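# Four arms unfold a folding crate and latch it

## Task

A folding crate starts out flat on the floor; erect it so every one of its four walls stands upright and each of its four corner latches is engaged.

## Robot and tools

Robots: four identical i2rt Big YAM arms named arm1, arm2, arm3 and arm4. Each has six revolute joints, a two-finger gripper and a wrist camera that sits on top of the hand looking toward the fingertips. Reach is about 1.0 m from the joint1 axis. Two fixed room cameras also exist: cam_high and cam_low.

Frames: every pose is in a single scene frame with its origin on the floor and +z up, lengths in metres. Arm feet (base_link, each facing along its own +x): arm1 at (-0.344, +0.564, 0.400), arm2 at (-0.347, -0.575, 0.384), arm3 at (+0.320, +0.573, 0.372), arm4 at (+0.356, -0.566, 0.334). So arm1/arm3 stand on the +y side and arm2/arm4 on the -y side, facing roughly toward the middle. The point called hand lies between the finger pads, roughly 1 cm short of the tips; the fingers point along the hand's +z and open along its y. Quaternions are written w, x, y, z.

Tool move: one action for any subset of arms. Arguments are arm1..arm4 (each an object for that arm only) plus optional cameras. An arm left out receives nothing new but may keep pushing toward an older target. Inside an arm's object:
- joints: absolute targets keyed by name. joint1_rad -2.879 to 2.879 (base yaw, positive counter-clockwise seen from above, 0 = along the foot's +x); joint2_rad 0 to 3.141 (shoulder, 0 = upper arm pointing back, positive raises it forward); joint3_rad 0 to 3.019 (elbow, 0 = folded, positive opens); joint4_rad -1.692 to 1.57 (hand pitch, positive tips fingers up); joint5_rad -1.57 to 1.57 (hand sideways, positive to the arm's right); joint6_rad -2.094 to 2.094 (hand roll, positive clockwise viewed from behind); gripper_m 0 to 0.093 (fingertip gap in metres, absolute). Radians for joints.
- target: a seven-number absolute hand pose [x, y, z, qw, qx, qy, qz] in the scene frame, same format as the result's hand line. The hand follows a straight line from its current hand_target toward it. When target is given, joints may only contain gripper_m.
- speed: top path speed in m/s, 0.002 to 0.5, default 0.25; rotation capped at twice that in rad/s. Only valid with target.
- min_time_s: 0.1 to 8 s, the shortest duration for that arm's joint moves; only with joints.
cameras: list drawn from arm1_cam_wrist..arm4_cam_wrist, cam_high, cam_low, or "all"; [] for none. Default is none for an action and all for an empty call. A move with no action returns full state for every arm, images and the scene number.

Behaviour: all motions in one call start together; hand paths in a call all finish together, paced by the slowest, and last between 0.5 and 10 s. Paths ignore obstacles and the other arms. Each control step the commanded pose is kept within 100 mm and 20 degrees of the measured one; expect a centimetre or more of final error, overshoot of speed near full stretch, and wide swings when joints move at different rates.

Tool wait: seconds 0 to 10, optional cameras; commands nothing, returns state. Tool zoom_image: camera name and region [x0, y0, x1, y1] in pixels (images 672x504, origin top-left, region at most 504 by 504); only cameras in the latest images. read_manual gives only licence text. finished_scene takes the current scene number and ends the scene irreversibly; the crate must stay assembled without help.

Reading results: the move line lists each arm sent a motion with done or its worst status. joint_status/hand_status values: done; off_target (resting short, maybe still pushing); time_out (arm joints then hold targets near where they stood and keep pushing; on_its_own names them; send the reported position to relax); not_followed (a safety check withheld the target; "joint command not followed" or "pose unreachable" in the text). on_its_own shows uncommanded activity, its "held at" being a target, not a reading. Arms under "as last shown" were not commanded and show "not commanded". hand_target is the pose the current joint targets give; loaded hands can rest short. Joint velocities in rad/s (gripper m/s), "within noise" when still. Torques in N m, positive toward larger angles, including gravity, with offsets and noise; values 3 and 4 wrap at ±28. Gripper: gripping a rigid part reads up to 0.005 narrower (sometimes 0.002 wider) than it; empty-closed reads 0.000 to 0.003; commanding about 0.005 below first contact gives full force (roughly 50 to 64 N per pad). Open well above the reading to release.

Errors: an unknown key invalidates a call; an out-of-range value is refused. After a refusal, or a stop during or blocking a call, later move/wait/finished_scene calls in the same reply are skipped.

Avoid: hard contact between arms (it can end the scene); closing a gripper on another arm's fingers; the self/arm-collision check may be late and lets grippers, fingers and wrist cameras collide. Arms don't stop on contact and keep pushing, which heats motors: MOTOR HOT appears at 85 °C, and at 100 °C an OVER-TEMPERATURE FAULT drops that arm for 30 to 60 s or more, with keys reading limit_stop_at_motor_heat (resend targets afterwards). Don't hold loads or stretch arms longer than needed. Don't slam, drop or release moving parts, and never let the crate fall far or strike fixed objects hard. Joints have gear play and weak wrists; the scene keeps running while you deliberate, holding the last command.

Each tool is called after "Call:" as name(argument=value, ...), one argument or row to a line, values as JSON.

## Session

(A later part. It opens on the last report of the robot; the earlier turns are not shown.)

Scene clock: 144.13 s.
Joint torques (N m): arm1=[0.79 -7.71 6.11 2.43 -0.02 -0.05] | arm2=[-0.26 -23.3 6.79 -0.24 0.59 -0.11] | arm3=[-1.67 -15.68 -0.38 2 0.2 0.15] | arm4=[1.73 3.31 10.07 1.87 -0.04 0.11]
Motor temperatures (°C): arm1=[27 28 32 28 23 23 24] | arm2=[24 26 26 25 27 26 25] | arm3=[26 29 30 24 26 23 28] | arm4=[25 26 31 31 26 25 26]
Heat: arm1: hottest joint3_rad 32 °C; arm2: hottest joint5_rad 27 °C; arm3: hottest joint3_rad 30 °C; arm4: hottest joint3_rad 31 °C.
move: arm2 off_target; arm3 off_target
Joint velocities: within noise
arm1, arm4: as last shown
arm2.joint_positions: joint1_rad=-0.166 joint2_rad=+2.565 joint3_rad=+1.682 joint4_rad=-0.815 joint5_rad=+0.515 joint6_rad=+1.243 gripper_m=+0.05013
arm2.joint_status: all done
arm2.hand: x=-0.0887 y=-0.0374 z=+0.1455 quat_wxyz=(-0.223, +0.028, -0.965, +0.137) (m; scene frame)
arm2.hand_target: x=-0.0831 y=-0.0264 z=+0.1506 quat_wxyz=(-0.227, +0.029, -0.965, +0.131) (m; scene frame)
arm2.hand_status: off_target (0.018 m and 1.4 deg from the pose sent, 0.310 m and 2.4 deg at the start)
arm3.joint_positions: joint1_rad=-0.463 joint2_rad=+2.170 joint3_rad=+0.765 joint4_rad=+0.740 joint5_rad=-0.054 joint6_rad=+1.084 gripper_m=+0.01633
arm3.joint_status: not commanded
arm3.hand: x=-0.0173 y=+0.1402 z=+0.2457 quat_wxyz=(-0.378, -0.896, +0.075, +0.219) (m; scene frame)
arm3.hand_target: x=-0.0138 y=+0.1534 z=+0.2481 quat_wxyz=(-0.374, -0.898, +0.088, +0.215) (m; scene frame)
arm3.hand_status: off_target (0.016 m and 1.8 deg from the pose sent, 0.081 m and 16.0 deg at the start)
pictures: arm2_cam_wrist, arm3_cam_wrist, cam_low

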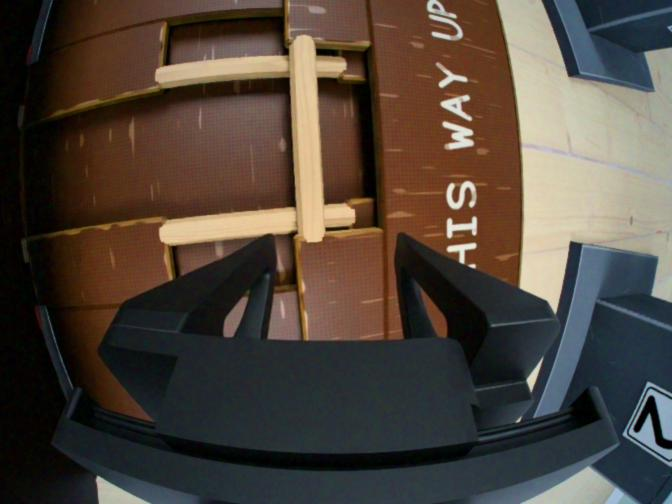

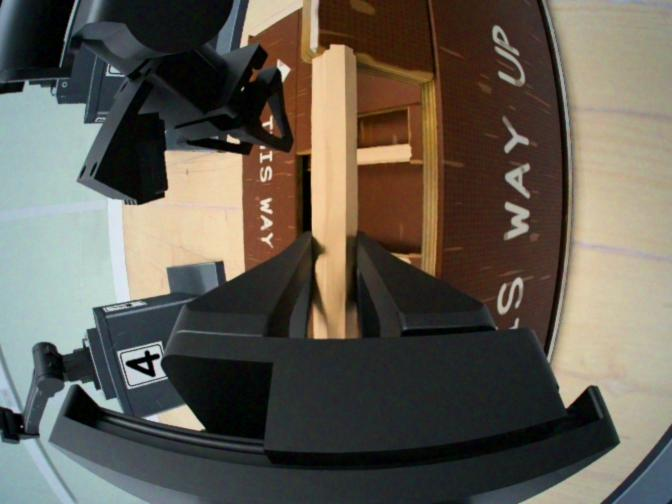

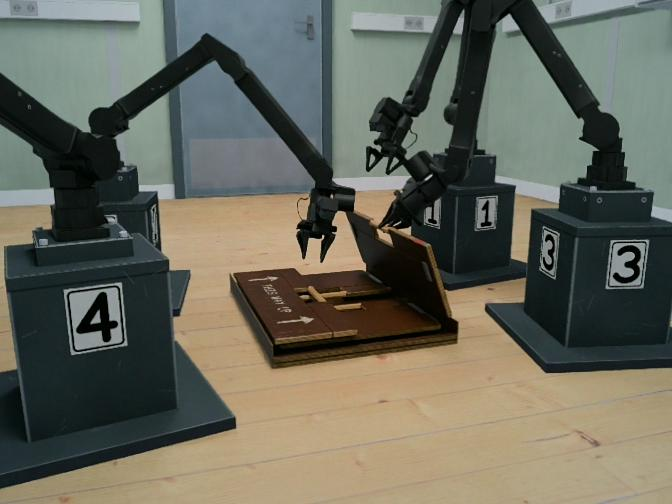

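Call:
move(
  arm3={"target": [-0.0135, 0.205, 0.252, 0.4643, 0.8550, -0.1104, -0.2033], "speed": 0.12},
  arm2={"target": [-0.045, -0.022, 0.090, 0.229, -0.030, 0.9646, -0.127], "speed": 0.2},
  cameras=["arm3_cam_wrist", "arm2_cam_wrist", "cam_low"],
)

Call:
zoom_image(
  camera="cam_low",
  region=[220, 170, 480, 380],
)

Scene clock: 149.90 s.
Joint torques (N m): arm1=[0.91 -6.95 6.19 2.24 -0.05 -0.07] | arm2=[-0.56 -23.65 6.76 0.49 0.59 -0.11] | arm3=[-1.26 -12.86 -1.31 3.51 -0.02 0.16] | arm4=[1.79 3.31 10.09 1.87 -0.04 0.11]
Motor temperatures (°C): arm1=[27 28 32 28 23 23 24] | arm2=[24 27 26 25 28 26 25] | arm3=[26 28 30 24 26 23 28] | arm4=[25 26 32 31 26 24 26]
Heat: arm1: hottest joint3_rad 32 °C; arm2: hottest joint5_rad 28 °C; arm3: hottest joint3_rad 30 °C; arm4: hottest joint3_rad 32 °C.
move: arm2 off_target; arm3 off_target
Joint velocities: within noise
arm1, arm4: as last shown
arm2.joint_positions: joint1_rad=-0.221 joint2_rad=+2.708 joint3_rad=+1.806 joint4_rad=-0.768 joint5_rad=+0.521 joint6_rad=+1.177 gripper_m=+0.05013
arm2.joint_status: not commanded
arm2.hand: x=-0.0520 y=-0.0352 z=+0.0890 quat_wxyz=(-0.222, +0.030, -0.965, +0.138) (m; scene frame)
arm2.hand_target: x=-0.0448 y=-0.0228 z=+0.0901 quat_wxyz=(-0.229, +0.029, -0.965, +0.127) (m; scene frame)
arm2.hand_status: off_target (0.015 m and 1.5 deg from the pose sent, 0.072 m and 1.4 deg at the start)
arm3.joint_positions: joint1_rad=-0.581 joint2_rad=+2.234 joint3_rad=+0.642 joint4_rad=+1.085 joint5_rad=-0.228 joint6_rad=+1.135 gripper_m=+0.01633
arm3.joint_status: not commanded
arm3.hand: x=-0.0191 y=+0.1869 z=+0.2572 quat_wxyz=(-0.468, -0.853, +0.097, +0.210) (m; scene frame)
arm3.hand_target: x=-0.0147 y=+0.1994 z=+0.2539 quat_wxyz=(-0.466, -0.853, +0.110, +0.206) (m; scene frame)
arm3.hand_status: off_target (0.020 m and 1.7 deg from the pose sent, 0.065 m and 11.8 deg at the start)
pictures: arm2_cam_wrist, arm3_cam_wrist, cam_low

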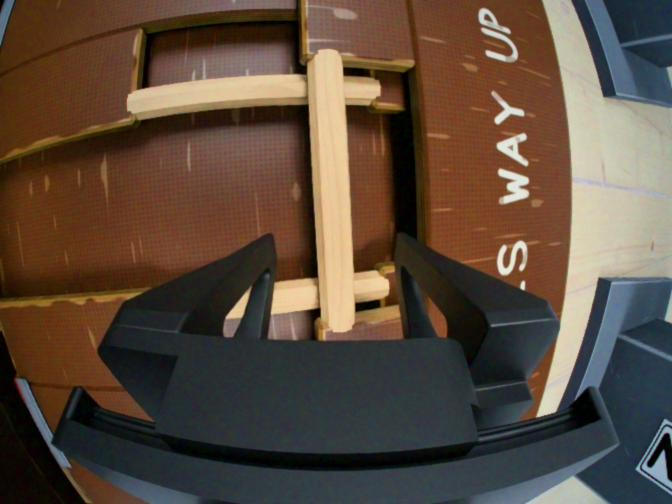

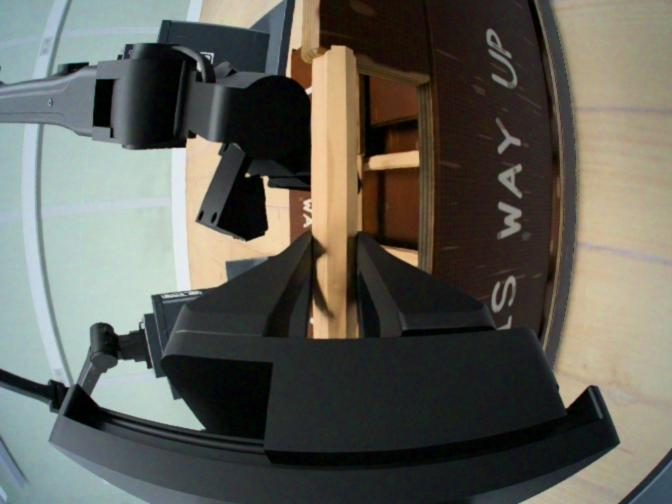

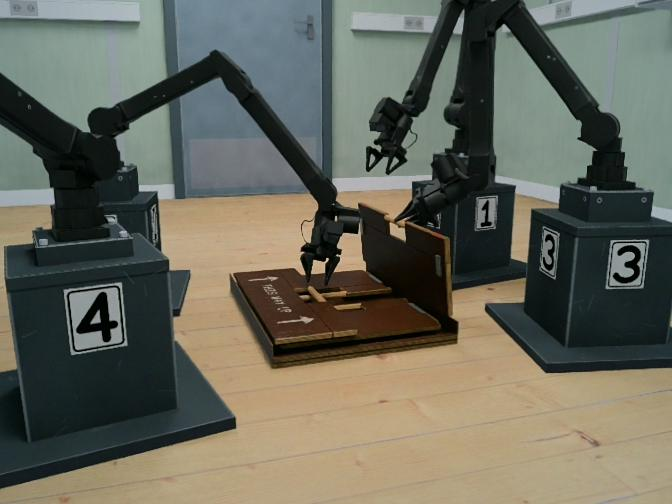

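Scaled by 1.938 from the camera's 672x504 image, which has a finer 960x720 frame.

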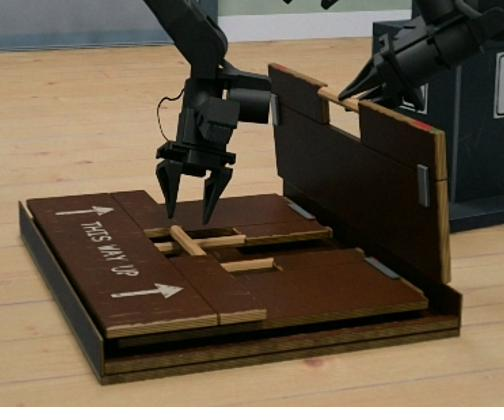

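Call:
move(
  arm3={"target": [-0.0135, 0.222, 0.250, 0.5011, 0.8338, -0.1191, -0.1982], "speed": 0.1},
  arm2={"target": [-0.038, -0.025, 0.070, 0.229, -0.030, 0.9646, -0.127], "speed": 0.1},
  cameras=["arm3_cam_wrist", "arm2_cam_wrist", "cam_low"],
)

Call:
zoom_image(
  camera="cam_low",
  region=[220, 170, 480, 380],
)

Scene clock: 154.07 s.
Joint torques (N m): arm1=[0.62 -7.12 6.15 2.26 -0.05 0] | arm2=[-0.38 -24 6.64 0.54 0.61 -0.11] | arm3=[-1.67 -11.93 -2.44 3.22 -0.06 0.11] | arm4=[1.73 3.25 10.07 1.85 -0.04 0.11]
Motor temperatures (°C): arm1=[27 28 32 28 23 23 24] | arm2=[24 27 26 25 28 26 25] | arm3=[26 28 30 24 26 23 28] | arm4=[25 26 32 31 26 24 26]
Heat: arm1: hottest joint3_rad 32 °C; arm2: hottest joint5_rad 28 °C; arm3: hottest joint3_rad 30 °C; arm4: hottest joint3_rad 32 °C.
move: arm2 off_target; arm3 off_target
Joint velocities: within noise
arm1, arm4: as last shown
arm2.joint_positions: joint1_rad=-0.229 joint2_rad=+2.754 joint3_rad=+1.835 joint4_rad=-0.748 joint5_rad=+0.522 joint6_rad=+1.162 gripper_m=+0.05013
arm2.joint_status: not commanded
arm2.hand: x=-0.0477 y=-0.0378 z=+0.0679 quat_wxyz=(-0.222, +0.033, -0.964, +0.140) (m; scene frame)
arm2.hand_target: x=-0.0370 y=-0.0262 z=+0.0703 quat_wxyz=(-0.229, +0.029, -0.965, +0.127) (m; scene frame)
arm2.hand_status: off_target (0.016 m and 1.7 deg from the pose sent, 0.026 m and 1.5 deg at the start)
arm3.joint_positions: joint1_rad=-0.636 joint2_rad=+2.300 joint3_rad=+0.616 joint4_rad=+1.252 joint5_rad=-0.316 joint6_rad=+1.175 gripper_m=+0.01633
arm3.joint_status: not commanded
arm3.hand: x=-0.0196 y=+0.2045 z=+0.2582 quat_wxyz=(-0.509, -0.830, +0.106, +0.202) (m; scene frame)
arm3.hand_target: x=-0.0127 y=+0.2207 z=+0.2503 quat_wxyz=(-0.502, -0.834, +0.121, +0.196) (m; scene frame)
arm3.hand_status: off_target (0.020 m and 1.9 deg from the pose sent, 0.036 m and 5.3 deg at the start)
pictures: arm2_cam_wrist, arm3_cam_wrist, cam_low

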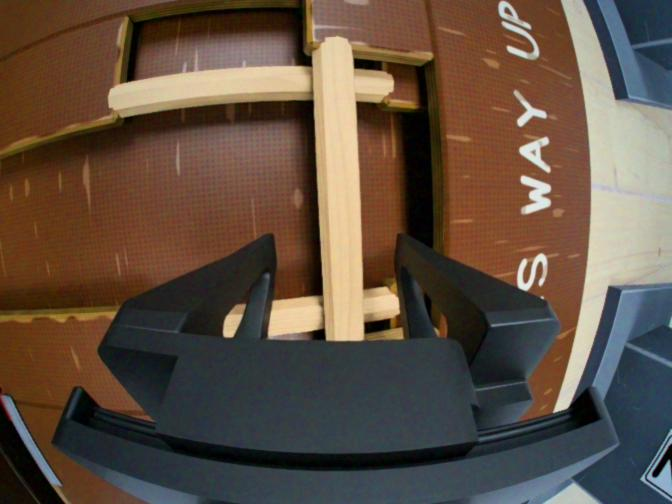

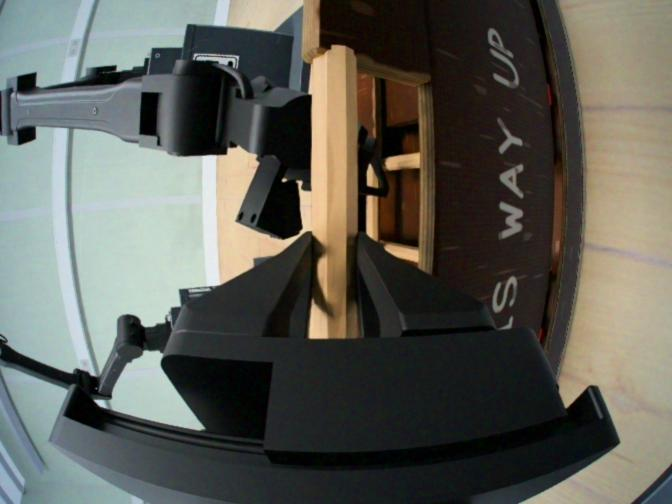

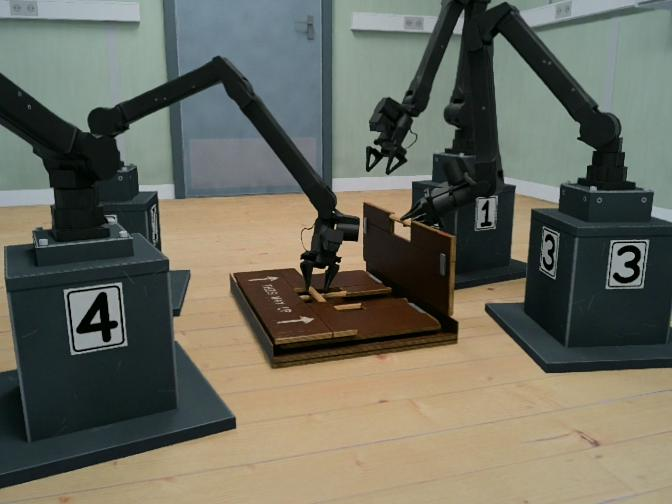

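Scaled by 1.938 from the camera's 672x504 image, which has a finer 960x720 frame.

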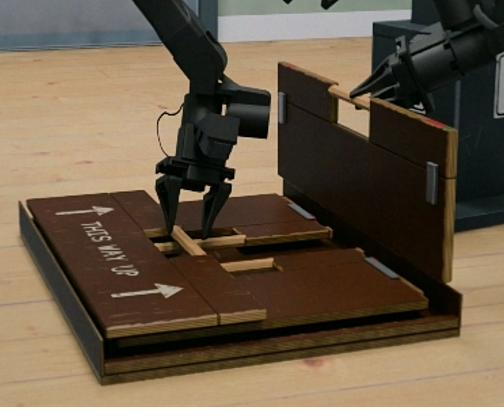

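Call:
move(
  arm2={"joints": {"gripper_m": 0.012}},
  cameras=["arm2_cam_wrist"],
)

Call:
zoom_image(
  camera="arm2_cam_wrist",
  region=[220, 180, 460, 360],
)

Scene clock: 157.60 s.
Joint torques (N m): arm1=[0.5 -8 6.13 2.37 -0.07 0.01] | arm2=[-0.5 -23.59 6.67 0.7 0.3 -0.06] | arm3=[-1.38 -11.63 -2.35 3.32 -0.02 0.11] | arm4=[1.73 3.31 10.07 1.85 -0.04 0.11]
Motor temperatures (°C): arm1=[27 28 32 28 23 23 24] | arm2=[24 28 26 25 28 26 25] | arm3=[26 28 29 24 26 23 28] | arm4=[25 26 32 31 26 24 26]
Heat: arm1: hottest joint3_rad 32 °C; arm2: hottest joint2_rad 28 °C; arm3: hottest joint3_rad 29 °C; arm4: hottest joint3_rad 32 °C.
move: arm2 done
Joint velocities: within noise
arm1, arm3, arm4: as last shown
arm2.joint_positions: joint1_rad=-0.230 joint2_rad=+2.754 joint3_rad=+1.835 joint4_rad=-0.752 joint5_rad=+0.530 joint6_rad=+1.160 gripper_m=+0.01237
arm2.joint_status: all done
arm2.hand: x=-0.0461 y=-0.0396 z=+0.0686 quat_wxyz=(-0.224, +0.034, -0.963, +0.144) (m; scene frame)
arm2.hand_target: x=-0.0366 y=-0.0264 z=+0.0704 quat_wxyz=(-0.229, +0.029, -0.965, +0.127) (m; scene frame)
arm2.hand_status: not commanded
pictures: arm2_cam_wrist

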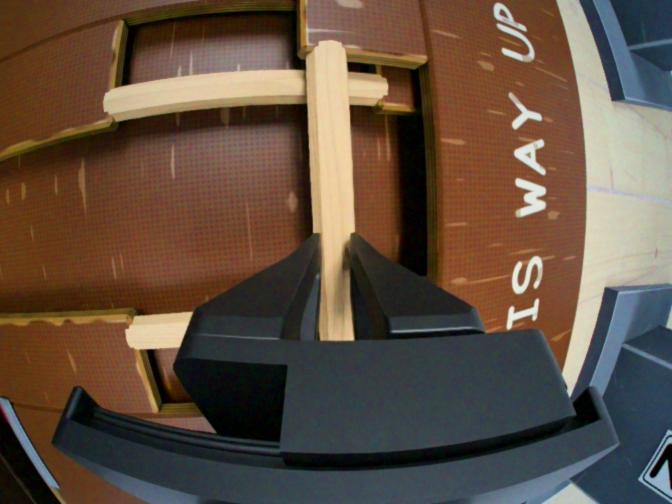

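Scaled by 2.100 from the camera's 672x504 image, which has a finer 960x720 frame.

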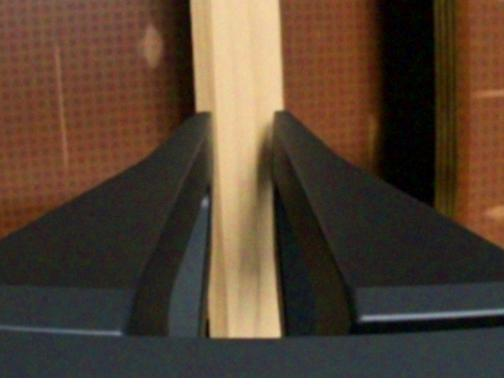

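Call:
move(
  arm2={"target": [-0.045, -0.050, 0.130, 0.2313, -0.0012, 0.9729, -0.0051], "speed": 0.15, "joints": {"gripper_m": 0.007}},
  cameras=["arm2_cam_wrist"],
)

Call:
move(
  arm2={"target": [-0.045, -0.080, 0.182, 0.2296, 0.0278, 0.9659, 0.1168], "speed": 0.15},
  cameras=["arm2_cam_wrist", "cam_low"],
)

Scene clock: 168.37 s.
Joint torques (N m): arm1=[0.5 -7.47 6.19 2.3 -0.08 -0.02] | arm2=[-0.85 -24.76 3.99 1.02 0.22 -0.13] | arm3=[-2.2 -12.4 -2.33 3.28 0.01 0.1] | arm4=[1.73 3.25 10.09 1.85 -0.04 0.11]
Motor temperatures (°C): arm1=[27 28 32 28 23 23 24] | arm2=[24 29 26 25 27 26 25] | arm3=[26 27 29 24 26 23 28] | arm4=[25 26 32 31 26 24 26]
Heat: arm1: hottest joint3_rad 32 °C; arm2: hottest joint2_rad 29 °C; arm3: hottest joint3_rad 29 °C; arm4: hottest joint3_rad 32 °C.
move: arm2 off_target
Joint velocities: within noise
arm1, arm3, arm4: as last shown
arm2.joint_positions: joint1_rad=-0.255 joint2_rad=+2.527 joint3_rad=+1.456 joint4_rad=-0.358 joint5_rad=+0.435 joint6_rad=+1.143 gripper_m=+0.00714
arm2.joint_status: all done
arm2.hand: x=-0.0547 y=-0.0610 z=+0.1132 quat_wxyz=(-0.225, +0.002, -0.974, +0.022) (m; scene frame)
arm2.hand_target: x=-0.0453 y=-0.0488 z=+0.1304 quat_wxyz=(-0.232, -0.002, -0.973, +0.003) (m; scene frame)
arm2.hand_status: off_target (0.022 m and 2.0 deg from the pose sent, 0.062 m and 16.4 deg at the start)
pictures: arm2_cam_wrist

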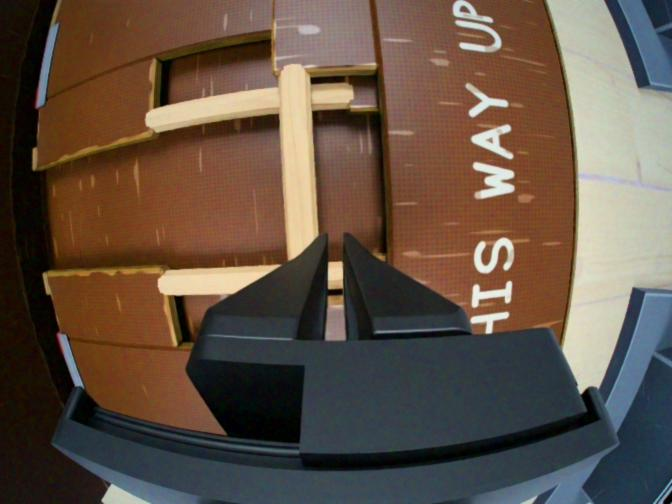

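Scene clock: 169.93 s.
Joint torques (N m): arm1=[0.73 -7.18 6.13 2.4 -0.03 0] | arm2=[-0.73 -22.59 3.48 1.35 0.14 -0.11] | arm3=[-1.96 -12.28 -2.28 3.33 -0.08 0.12] | arm4=[1.73 3.31 10.09 1.85 -0.04 0.11]
Motor temperatures (°C): arm1=[27 28 32 28 23 23 24] | arm2=[24 29 26 25 27 26 25] | arm3=[26 27 29 24 26 23 28] | arm4=[25 26 32 31 26 24 26]
Heat: arm1: hottest joint3_rad 32 °C; arm2: hottest joint2_rad 29 °C; arm3: hottest joint3_rad 29 °C; arm4: hottest joint3_rad 32 °C.
move: arm2 off_target
Joint velocities: within noise
arm1, arm3: as last shown
arm2.joint_positions: joint1_rad=-0.310 joint2_rad=+2.340 joint3_rad=+1.148 joint4_rad=-0.010 joint5_rad=+0.318 joint6_rad=+1.117 gripper_m=+0.00714
arm2.joint_status: not commanded
arm2.hand: x=-0.0545 y=-0.0921 z=+0.1618 quat_wxyz=(-0.219, -0.026, -0.971, -0.096) (m; scene frame)
arm2.hand_target: x=-0.0465 y=-0.0796 z=+0.1811 quat_wxyz=(-0.228, -0.027, -0.966, -0.117) (m; scene frame)
arm2.hand_status: off_target (0.025 m and 2.8 deg from the pose sent, 0.072 m and 16.3 deg at the start)
arm4.joint_positions: joint1_rad=+0.790 joint2_rad=+0.548 joint3_rad=+1.366 joint4_rad=-1.267 joint5_rad=+0.241 joint6_rad=-0.097 gripper_m=+0.09396
arm4.joint_status: not commanded
arm4.hand: x=+0.1989 y=-0.4149 z=+0.8936 quat_wxyz=(-0.270, +0.802, -0.260, -0.465) (m; scene frame)
arm4.hand_target: x=+0.2019 y=-0.4169 z=+0.9028 quat_wxyz=(-0.272, +0.796, -0.260, -0.474) (m; scene frame)
arm4.hand_status: not commanded
pictures: arm2_cam_wrist, cam_low

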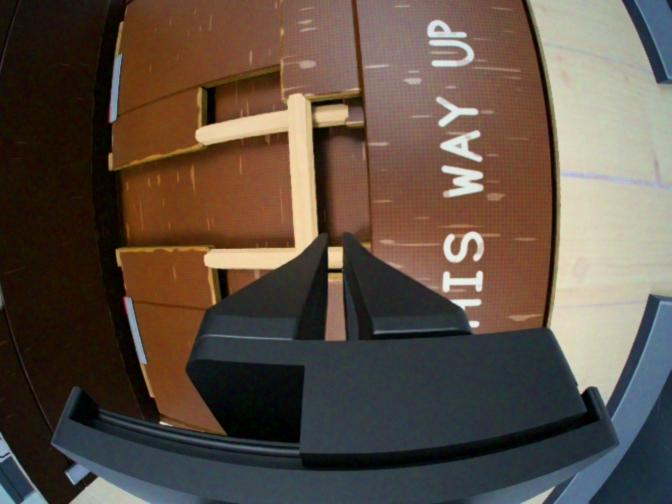

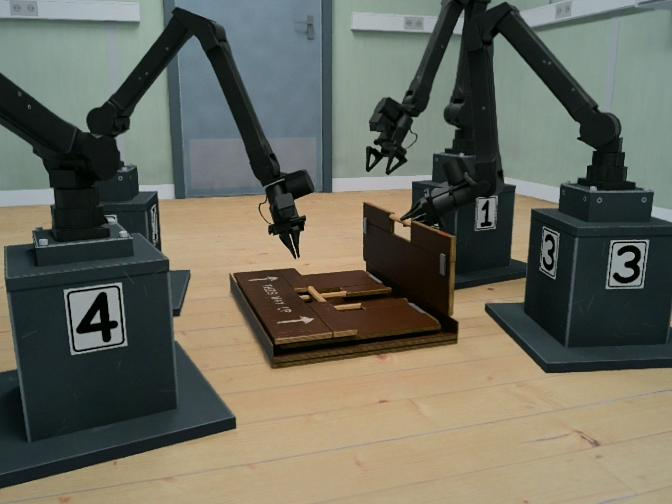

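Call:
move(
  arm2={"target": [-0.047, -0.018, 0.100, 0.229, -0.030, 0.9646, -0.127], "speed": 0.2, "joints": {"gripper_m": 0.05}},
  cameras=[],
)

Call:
move(
  arm2={"target": [-0.030, -0.026, 0.058, 0.229, -0.030, 0.9646, -0.127], "speed": 0.1},
  cameras=["arm2_cam_wrist"],
)

Call:
zoom_image(
  camera="arm2_cam_wrist",
  region=[220, 180, 460, 360],
)

Scene clock: 175.43 s.
Joint torques (N m): arm1=[0.91 -7.71 6.24 2.47 -0.05 0] | arm2=[0.38 -23.77 6.89 -0.17 0.61 0.08] | arm3=[-1.9 -12.1 -2.44 3.28 -0.02 0.11] | arm4=[1.73 3.25 10.07 1.85 -0.04 0.11]
Motor temperatures (°C): arm1=[27 28 32 28 23 23 24] | arm2=[24 29 26 25 27 26 25] | arm3=[26 27 29 24 26 23 28] | arm4=[25 26 32 31 26 24 26]
Heat: arm1: hottest joint3_rad 32 °C; arm2: hottest joint2_rad 29 °C; arm3: hottest joint3_rad 29 °C; arm4: hottest joint3_rad 32 °C.
move: arm2 off_target
Joint velocities: within noise
arm1.joint_positions: joint1_rad=-0.156 joint2_rad=+1.479 joint3_rad=+0.278 joint4_rad=+0.193 joint5_rad=-0.182 joint6_rad=-0.239 gripper_m=+0.09396
arm1.joint_status: not commanded
arm1.hand: x=-0.3041 y=+0.2416 z=+0.3518 quat_wxyz=(-0.241, -0.559, -0.776, +0.164) (m; scene frame)
arm1.hand_target: x=-0.2996 y=+0.2235 z=+0.3592 quat_wxyz=(-0.252, -0.546, -0.779, +0.177) (m; scene frame)
arm1.hand_status: not commanded
arm2.joint_positions: joint1_rad=-0.218 joint2_rad=+2.694 joint3_rad=+1.808 joint4_rad=-0.769 joint5_rad=+0.522 joint6_rad=+1.156 gripper_m=+0.04986
arm2.joint_status: all done
arm2.hand: x=-0.0512 y=-0.0285 z=+0.0976 quat_wxyz=(-0.224, +0.040, -0.964, +0.135) (m; scene frame)
arm2.hand_target: x=-0.0501 y=-0.0171 z=+0.0997 quat_wxyz=(-0.229, +0.037, -0.964, +0.128) (m; scene frame)
arm2.hand_status: off_target (0.012 m and 1.6 deg from the pose sent, 0.097 m and 26.4 deg at the start)
arm3, arm4: as last shown
pictures: none
No camera images: "cameras" was empty.

Scene clock: 176.83 s.
Joint torques (N m): arm1=[1.14 -7.47 6.37 2.43 -0.06 0] | arm2=[0.5 -24.41 6.54 0.54 0.58 -0.11] | arm3=[-2.08 -12.34 -2.24 3.21 -0.02 0.13] | arm4=[1.73 3.25 10.07 1.87 -0.04 0.11]
Motor temperatures (°C): arm1=[27 28 32 28 23 23 24] | arm2=[24 29 26 25 27 26 25] | arm3=[26 27 29 24 26 23 28] | arm4=[25 26 32 31 26 24 26]
Heat: arm1: hottest joint3_rad 32 °C; arm2: hottest joint2_rad 29 °C; arm3: hottest joint3_rad 29 °C; arm4: hottest joint3_rad 32 °C.
move: arm2 off_target
Joint velocities: within noise
arm1, arm3, arm4: as last shown
arm2.joint_positions: joint1_rad=-0.250 joint2_rad=+2.788 joint3_rad=+1.863 joint4_rad=-0.737 joint5_rad=+0.524 joint6_rad=+1.150 gripper_m=+0.04986
arm2.joint_status: not commanded
arm2.hand: x=-0.0354 y=-0.0429 z=+0.0538 quat_wxyz=(-0.221, +0.028, -0.964, +0.142) (m; scene frame)
arm2.hand_target: x=-0.0273 y=-0.0280 z=+0.0587 quat_wxyz=(-0.229, +0.027, -0.965, +0.127) (m; scene frame)
arm2.hand_status: off_target (0.018 m and 1.9 deg from the pose sent, 0.045 m and 1.6 deg at the start)
pictures: arm2_cam_wrist

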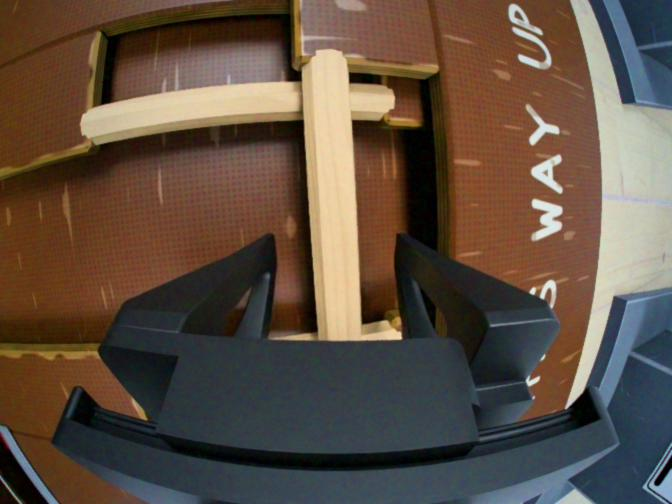

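Scaled by 2.100 from the camera's 672x504 image, which has a finer 960x720 frame.

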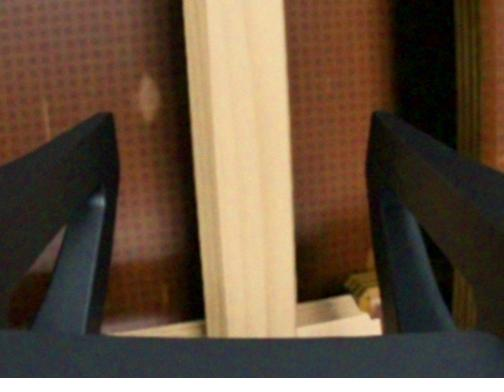

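Call:
move(
  arm2={"joints": {"gripper_m": 0.010}},
  cameras=["arm2_cam_wrist"],
)

Call:
move(
  arm2={"target": [-0.034, -0.040, 0.120, 0.2313, -0.0012, 0.9729, -0.0051], "speed": 0.13},
  cameras=["arm2_cam_wrist"],
)

Scene clock: 178.77 s.
Joint torques (N m): arm1=[0.85 -7.59 6.16 2.43 -0.08 -0.03] | arm2=[-0.26 -24.35 6.54 0.8 0.32 0.19] | arm3=[-1.55 -11.63 -2.29 3.26 -0.04 0.12] | arm4=[1.73 3.25 10.06 1.85 -0.04 0.11]
Motor temperatures (°C): arm1=[27 28 32 28 23 23 24] | arm2=[24 29 26 25 27 26 25] | arm3=[26 27 29 24 26 23 28] | arm4=[25 26 32 31 26 24 26]
Heat: arm1: hottest joint3_rad 32 °C; arm2: hottest joint2_rad 29 °C; arm3: hottest joint3_rad 29 °C; arm4: hottest joint3_rad 32 °C.
move: arm2 off_target
Joint velocities: within noise
arm1, arm3, arm4: as last shown
arm2.joint_positions: joint1_rad=-0.244 joint2_rad=+2.788 joint3_rad=+1.863 joint4_rad=-0.745 joint5_rad=+0.530 joint6_rad=+1.124 gripper_m=+0.01692
arm2.joint_status: gripper_m off_target (ended at +0.01695, target +0.01000)
arm2.hand: x=-0.0384 y=-0.0429 z=+0.0545 quat_wxyz=(-0.221, +0.045, -0.963, +0.149) (m; scene frame)
arm2.hand_target: x=-0.0306 y=-0.0260 z=+0.0587 quat_wxyz=(-0.230, +0.030, -0.965, +0.126) (m; scene frame)
arm2.hand_status: not commanded
pictures: arm2_cam_wrist

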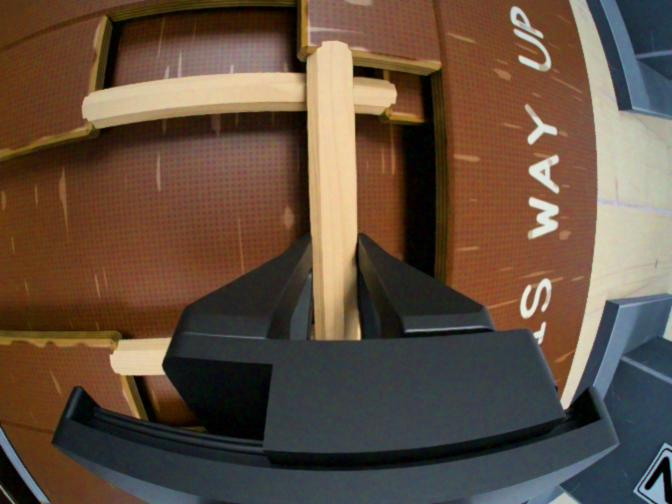

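Scene clock: 180.47 s.
Joint torques (N m): arm1=[0.73 -7.24 6.11 2.41 -0.04 -0.06] | arm2=[-0.85 -26.29 3.29 0.61 0.39 0.21] | arm3=[-1.79 -11.75 -2.45 3.38 -0.04 0.14] | arm4=[1.73 3.31 10.09 1.87 -0.04 0.11]
Motor temperatures (°C): arm1=[27 28 32 28 23 23 24] | arm2=[24 29 26 25 27 26 25] | arm3=[26 27 29 24 26 23 28] | arm4=[25 26 32 30 26 24 26]
Heat: arm1: hottest joint3_rad 32 °C; arm2: hottest joint2_rad 29 °C; arm3: hottest joint3_rad 29 °C; arm4: hottest joint3_rad 32 °C.
move: arm2 off_target
Joint velocities: within noise
arm1, arm3, arm4: as last shown
arm2.joint_positions: joint1_rad=-0.273 joint2_rad=+2.581 joint3_rad=+1.530 joint4_rad=-0.363 joint5_rad=+0.429 joint6_rad=+1.094 gripper_m=+0.01692
arm2.joint_status: not commanded
arm2.hand: x=-0.0388 y=-0.0491 z=+0.0981 quat_wxyz=(-0.225, +0.016, -0.974, +0.021) (m; scene frame)
arm2.hand_target: x=-0.0303 y=-0.0427 z=+0.1185 quat_wxyz=(-0.231, -0.002, -0.973, +0.007) (m; scene frame)
arm2.hand_status: off_target (0.024 m and 2.6 deg from the pose sent, 0.066 m and 17.3 deg at the start)
pictures: arm2_cam_wrist

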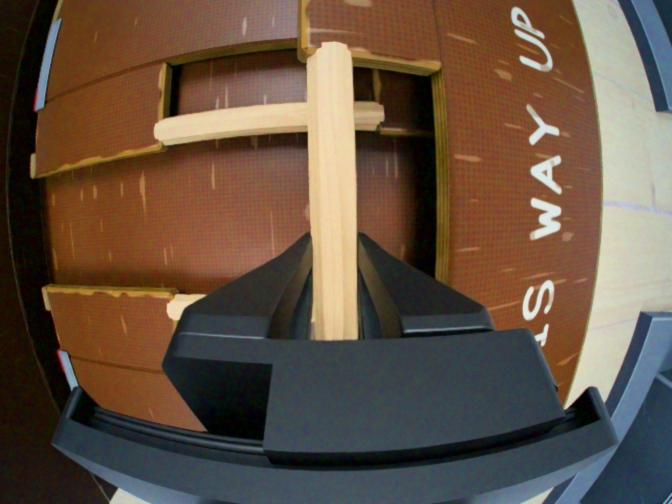

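Call:
move(
  arm2={"target": [-0.034, -0.075, 0.178, 0.2296, 0.0278, 0.9659, 0.1168], "speed": 0.15},
  cameras=[],
)

Call:
move(
  arm2={"target": [-0.034, -0.120, 0.217, 0.2243, 0.0563, 0.9436, 0.2370], "speed": 0.15},
  cameras=["arm2_cam_wrist", "cam_low", "cam_high"],
)

Scene clock: 183.70 s.
Joint torques (N m): arm1=[0.97 -7.53 6.08 2.47 -0.06 -0.02] | arm2=[-0.85 -24.41 2.41 0.53 0.35 0.13] | arm3=[-2.61 -11.93 -2.4 3.23 0 0.11] | arm4=[1.73 3.31 10.07 1.85 -0.04 0.11]
Motor temperatures (°C): arm1=[27 28 32 28 23 23 24] | arm2=[24 29 26 25 27 26 25] | arm3=[26 27 28 24 26 23 28] | arm4=[25 26 32 30 26 24 26]
Heat: arm1: hottest joint3_rad 32 °C; arm2: hottest joint2_rad 29 °C; arm3: hottest joint3_rad 28 °C; arm4: hottest joint3_rad 32 °C.
move: arm2 off_target
Joint velocities: within noise
arm1, arm4: as last shown
arm2.joint_positions: joint1_rad=-0.324 joint2_rad=+2.375 joint3_rad=+1.202 joint4_rad=+0.019 joint5_rad=+0.307 joint6_rad=+1.076 gripper_m=+0.01692
arm2.joint_status: not commanded
arm2.hand: x=-0.0383 y=-0.0730 z=+0.1571 quat_wxyz=(-0.227, -0.015, -0.967, -0.113) (m; scene frame)
arm2.hand_target: x=-0.0324 y=-0.0727 z=+0.1778 quat_wxyz=(-0.231, -0.029, -0.965, -0.121) (m; scene frame)
arm2.hand_status: off_target (0.021 m and 1.6 deg from the pose sent, 0.084 m and 16.6 deg at the start)
arm3.joint_positions: joint1_rad=-0.636 joint2_rad=+2.300 joint3_rad=+0.616 joint4_rad=+1.252 joint5_rad=-0.316 joint6_rad=+1.175 gripper_m=+0.01633
arm3.joint_status: not commanded
arm3.hand: x=-0.0196 y=+0.2045 z=+0.2582 quat_wxyz=(-0.509, -0.830, +0.106, +0.202) (m; scene frame)
arm3.hand_target: x=-0.0127 y=+0.2207 z=+0.2503 quat_wxyz=(-0.502, -0.834, +0.121, +0.196) (m; scene frame)
arm3.hand_status: not commanded
pictures: none
No camera images: "cameras" was empty.

Scene clock: 185.23 s.
Joint torques (N m): arm1=[1.38 -7.71 6.12 2.36 -0.06 0] | arm2=[-0.91 -21.42 1.26 0.75 0.25 0.11] | arm3=[-1.61 -12.04 -2.22 3.4 -0.02 0.1] | arm4=[1.73 3.31 10.07 1.85 -0.04 0.11]
Motor temperatures (°C): arm1=[27 28 32 28 23 23 24] | arm2=[24 29 26 25 27 26 25] | arm3=[26 27 28 24 26 23 28] | arm4=[25 26 32 30 26 24 26]
Heat: arm1: hottest joint3_rad 32 °C; arm2: hottest joint2_rad 29 °C; arm3: hottest joint3_rad 28 °C; arm4: hottest joint3_rad 32 °C.
move: arm2 off_target
Joint velocities: within noise
arm1, arm3, arm4: as last shown
arm2.joint_positions: joint1_rad=-0.404 joint2_rad=+2.242 joint3_rad=+0.930 joint4_rad=+0.377 joint5_rad=+0.163 joint6_rad=+1.070 gripper_m=+0.01692
arm2.joint_status: not commanded
arm2.hand: x=-0.0369 y=-0.1143 z=+0.2025 quat_wxyz=(-0.223, -0.044, -0.946, -0.232) (m; scene frame)
arm2.hand_target: x=-0.0350 y=-0.1207 z=+0.2159 quat_wxyz=(-0.223, -0.056, -0.945, -0.234) (m; scene frame)
arm2.hand_status: off_target (0.016 m and 1.6 deg from the pose sent, 0.076 m and 15.2 deg at the start)
pictures: arm2_cam_wrist, cam_high, cam_low

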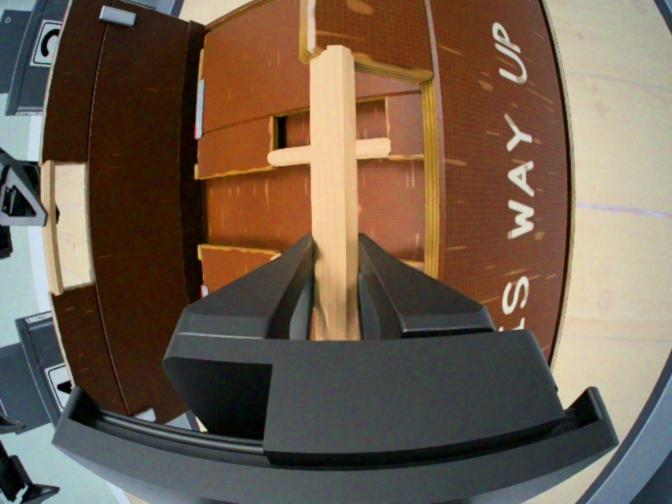

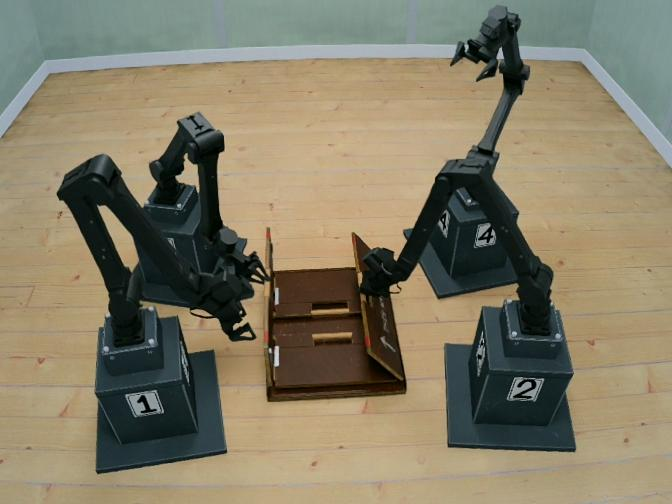

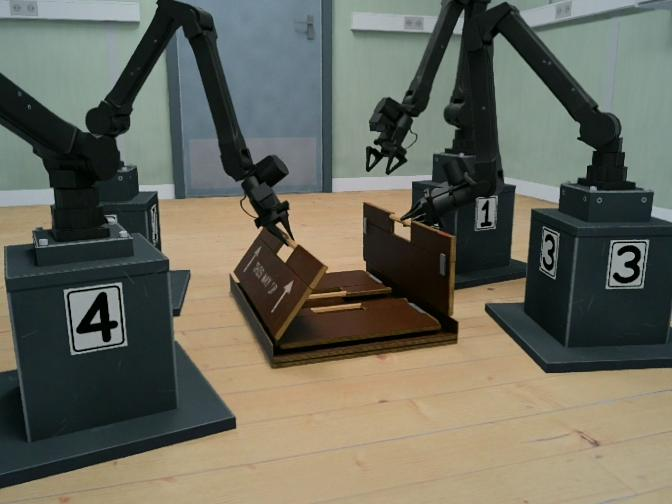

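Call:
move(
  arm2={"target": [-0.034, -0.174, 0.240, 0.2155, 0.0840, 0.9064, 0.3534], "speed": 0.15},
  arm1={"target": [-0.02, 0.07, 0.38, -0.0509, 0.6069, 0.7053, -0.3629], "speed": 0.3, "joints": {"gripper_m": 0.05}},
  cameras=["arm1_cam_wrist", "arm2_cam_wrist", "cam_low", "cam_high"],
)

Scene clock: 194.40 s.
Joint torques (N m): arm1=[-0.38 -20.37 9.7 0.2 0.69 0.24] | arm2=[-0.85 -18.49 0.4 1.8 0.1 0.05] | arm3=[-2.08 -11.93 -2.28 3.28 -0.02 0.14] | arm4=[1.73 3.31 10.07 1.85 -0.04 0.11]
Motor temperatures (°C): arm1=[27 28 32 28 23 23 24] | arm2=[24 29 26 25 27 26 25] | arm3=[26 27 28 24 26 23 28] | arm4=[25 26 32 30 26 24 26]
Heat: arm1: hottest joint3_rad 32 °C; arm2: hottest joint2_rad 29 °C; arm3: hottest joint3_rad 28 °C; arm4: hottest joint3_rad 32 °C.
move: arm1 off_target; arm2 off_target
Joint velocities: within noise
arm1.joint_positions: joint1_rad=+0.597 joint2_rad=+2.129 joint3_rad=+1.448 joint4_rad=-0.965 joint5_rad=+0.746 joint6_rad=+0.626 gripper_m=+0.05006
arm1.joint_status: all done
arm1.hand: x=-0.0327 y=+0.0822 z=+0.3748 quat_wxyz=(+0.065, -0.593, -0.715, +0.364) (m; scene frame)
arm1.hand_target: x=-0.0214 y=+0.0708 z=+0.3783 quat_wxyz=(+0.053, -0.602, -0.708, +0.366) (m; scene frame)
arm1.hand_status: off_target (0.018 m and 2.5 deg from the pose sent, 0.333 m and 41.9 deg at the start)
arm2.joint_positions: joint1_rad=-0.517 joint2_rad=+2.219 joint3_rad=+0.719 joint4_rad=+0.777 joint5_rad=-0.021 joint6_rad=+1.087 gripper_m=+0.01691
arm2.joint_status: not commanded
arm2.hand: x=-0.0344 y=-0.1622 z=+0.2307 quat_wxyz=(-0.214, -0.073, -0.908, -0.352) (m; scene frame)
arm2.hand_target: x=-0.0321 y=-0.1665 z=+0.2429 quat_wxyz=(-0.218, -0.082, -0.904, -0.359) (m; scene frame)
arm2.hand_status: off_target (0.015 m and 1.3 deg from the pose sent, 0.071 m and 15.4 deg at the start)
arm3, arm4: as last shown
pictures: arm1_cam_wrist, arm2_cam_wrist, cam_high, cam_low

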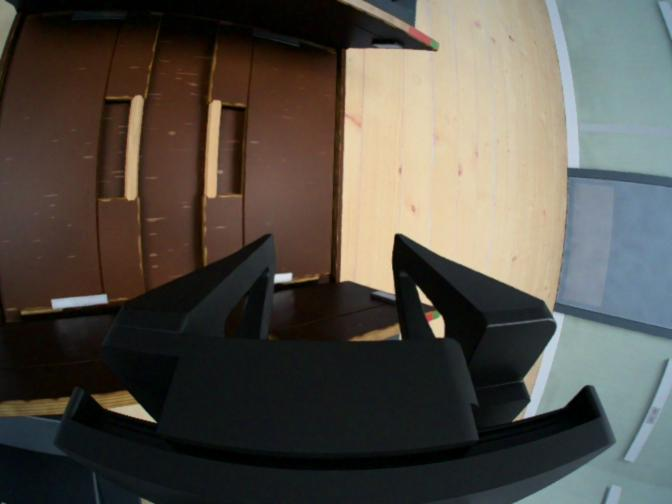

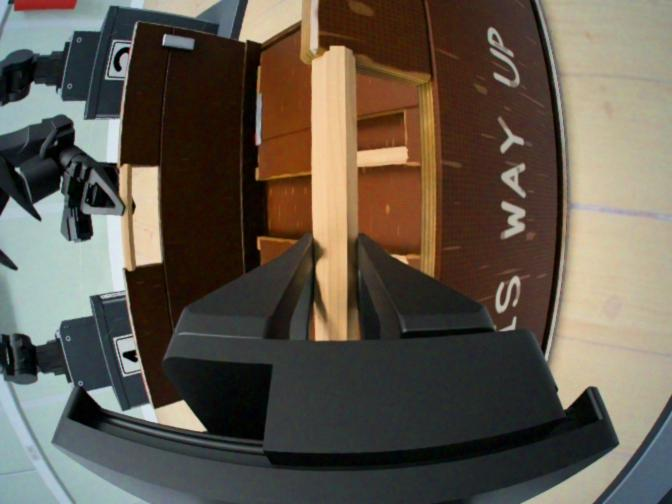

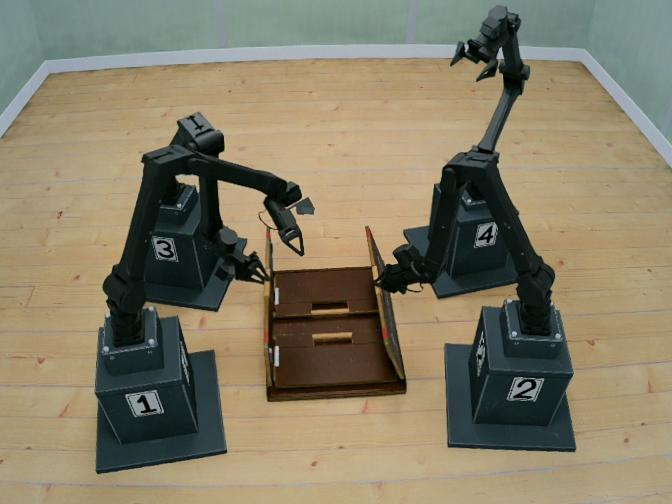

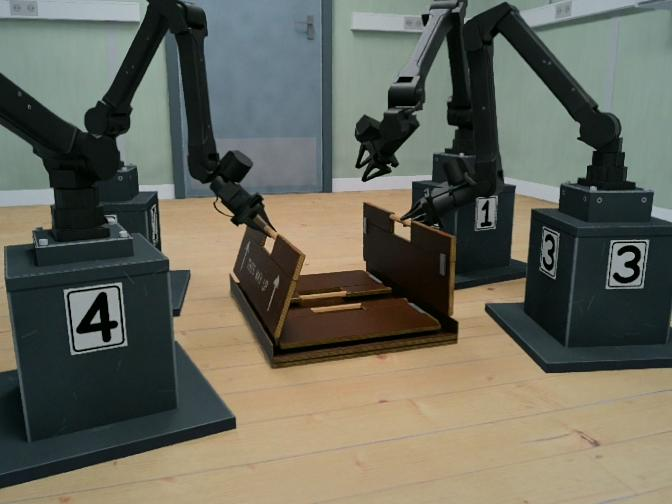

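Call:
zoom_image(
  camera="arm1_cam_wrist",
  region=[240, 0, 480, 110],
)

Call:
zoom_image(
  camera="arm1_cam_wrist",
  region=[240, 250, 480, 380],
)

Call:
zoom_image(
  camera="cam_high",
  region=[240, 210, 430, 420],
)

Scaled by 2.100 from the camera's 672x504 image, which has a finer 960x720 frame.

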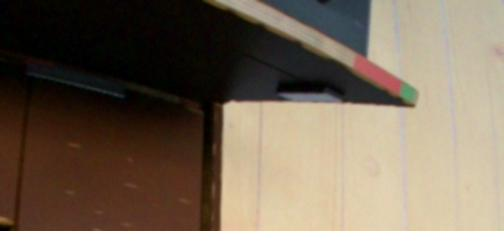

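Scaled by 2.100 from the camera's 672x504 image, which has a finer 960x720 frame.

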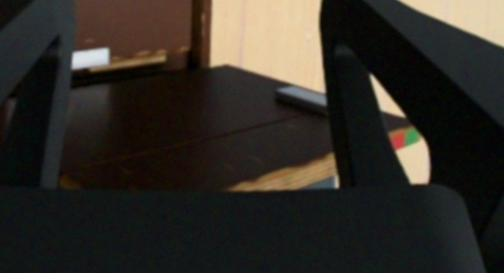

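Scaled by 2.400 from the camera's 672x504 image, which has a finer 960x720 frame.

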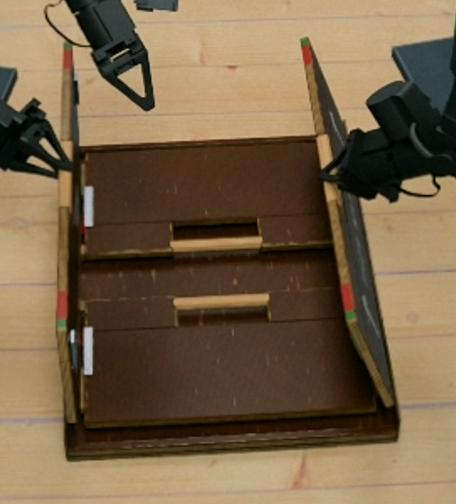

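Call:
move(
  arm2={"target": [-0.034, -0.222, 0.252, 0.2033, 0.1104, 0.8550, 0.4643], "speed": 0.15},
  arm1={"target": [-0.035, 0.045, 0.110, 0.0108, 0.6362, 0.7070, -0.3085], "speed": 0.3},
  cameras=["arm1_cam_wrist", "cam_low", "cam_high"],
)

Call:
zoom_image(
  camera="cam_high",
  region=[200, 200, 450, 420],
)

Scene clock: 214.47 s.
Joint torques (N m): arm1=[-0.73 -24.29 6.06 1.14 0.43 0.01] | arm2=[-1.08 -15.97 -1.62 2.78 -0.11 0.05] | arm3=[-2.02 -12.45 -2.28 3.26 -0.03 0.11] | arm4=[1.73 3.31 10.09 1.85 -0.04 0.11]
Motor temperatures (°C): arm1=[27 30 33 27 23 23 24] | arm2=[24 29 25 25 27 26 26] | arm3=[26 26 28 24 26 23 29] | arm4=[25 26 32 30 26 24 26]
Heat: arm1: hottest joint3_rad 33 °C; arm2: hottest joint2_rad 29 °C; arm3: hottest gripper 29 °C; arm4: hottest joint3_rad 32 °C.
move: arm1 off_target; arm2 off_target
Joint velocities: within noise
arm1.joint_positions: joint1_rad=+0.528 joint2_rad=+2.620 joint3_rad=+1.522 joint4_rad=-0.388 joint5_rad=+0.611 joint6_rad=+0.580 gripper_m=+0.05006
arm1.joint_status: not commanded
arm1.hand: x=-0.0450 y=+0.0614 z=+0.1053 quat_wxyz=(+0.002, -0.636, -0.708, +0.307) (m; scene frame)
arm1.hand_target: x=-0.0380 y=+0.0461 z=+0.1102 quat_wxyz=(-0.011, -0.637, -0.706, +0.308) (m; scene frame)
arm1.hand_status: off_target (0.020 m and 1.5 deg from the pose sent, 0.267 m and 11.9 deg at the start)
arm2.joint_positions: joint1_rad=-0.655 joint2_rad=+2.323 joint3_rad=+0.593 joint4_rad=+1.188 joint5_rad=-0.223 joint6_rad=+1.142 gripper_m=+0.01691
arm2.joint_status: not commanded
arm2.hand: x=-0.0330 y=-0.2117 z=+0.2421 quat_wxyz=(-0.201, -0.102, -0.861, -0.456) (m; scene frame)
arm2.hand_target: x=-0.0348 y=-0.2205 z=+0.2512 quat_wxyz=(-0.204, -0.111, -0.855, -0.463) (m; scene frame)
arm2.hand_status: off_target (0.014 m and 1.5 deg from the pose sent, 0.063 m and 15.0 deg at the start)
arm3: as last shown
arm4.joint_positions: joint1_rad=+0.790 joint2_rad=+0.548 joint3_rad=+1.366 joint4_rad=-1.267 joint5_rad=+0.241 joint6_rad=-0.097 gripper_m=+0.09396
arm4.joint_status: not commanded
arm4.hand: x=+0.1989 y=-0.4149 z=+0.8936 quat_wxyz=(-0.270, +0.802, -0.260, -0.465) (m; scene frame)
arm4.hand_target: x=+0.2019 y=-0.4169 z=+0.9028 quat_wxyz=(-0.272, +0.796, -0.260, -0.474) (m; scene frame)
arm4.hand_status: not commanded
pictures: arm1_cam_wrist, cam_high, cam_low

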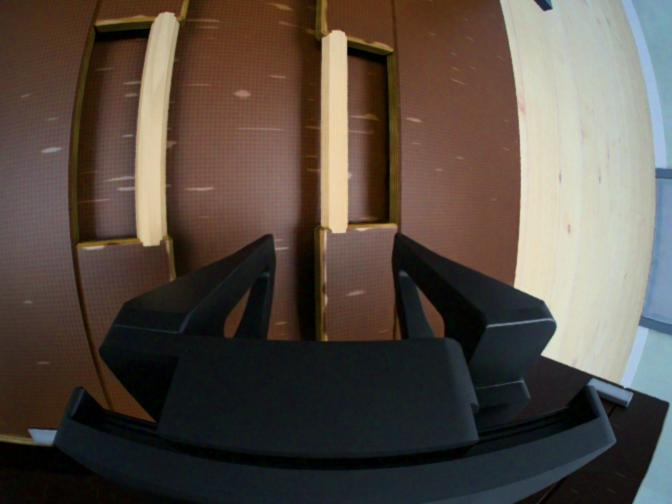

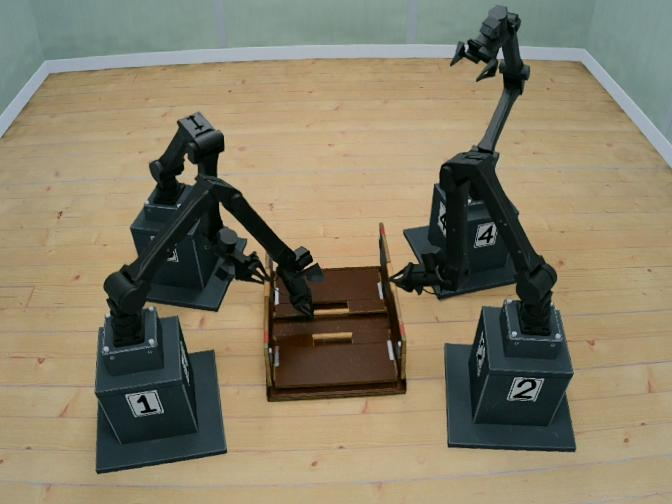

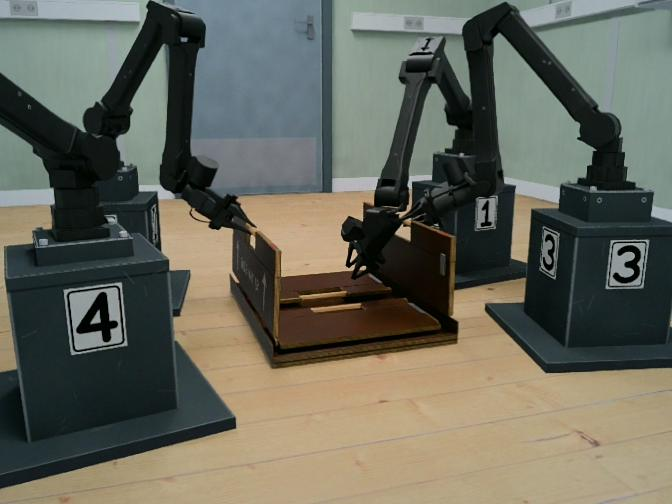

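Scaled by 2.016 from the camera's 672x504 image, which has a finer 960x720 frame.

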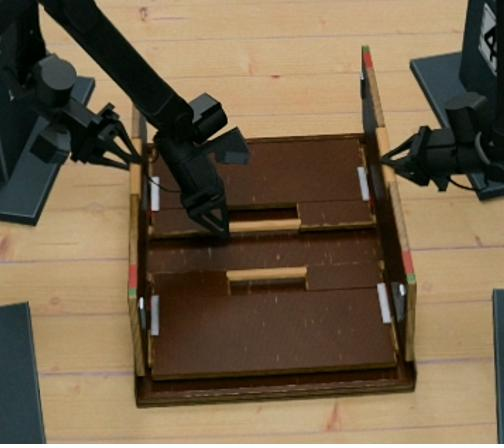

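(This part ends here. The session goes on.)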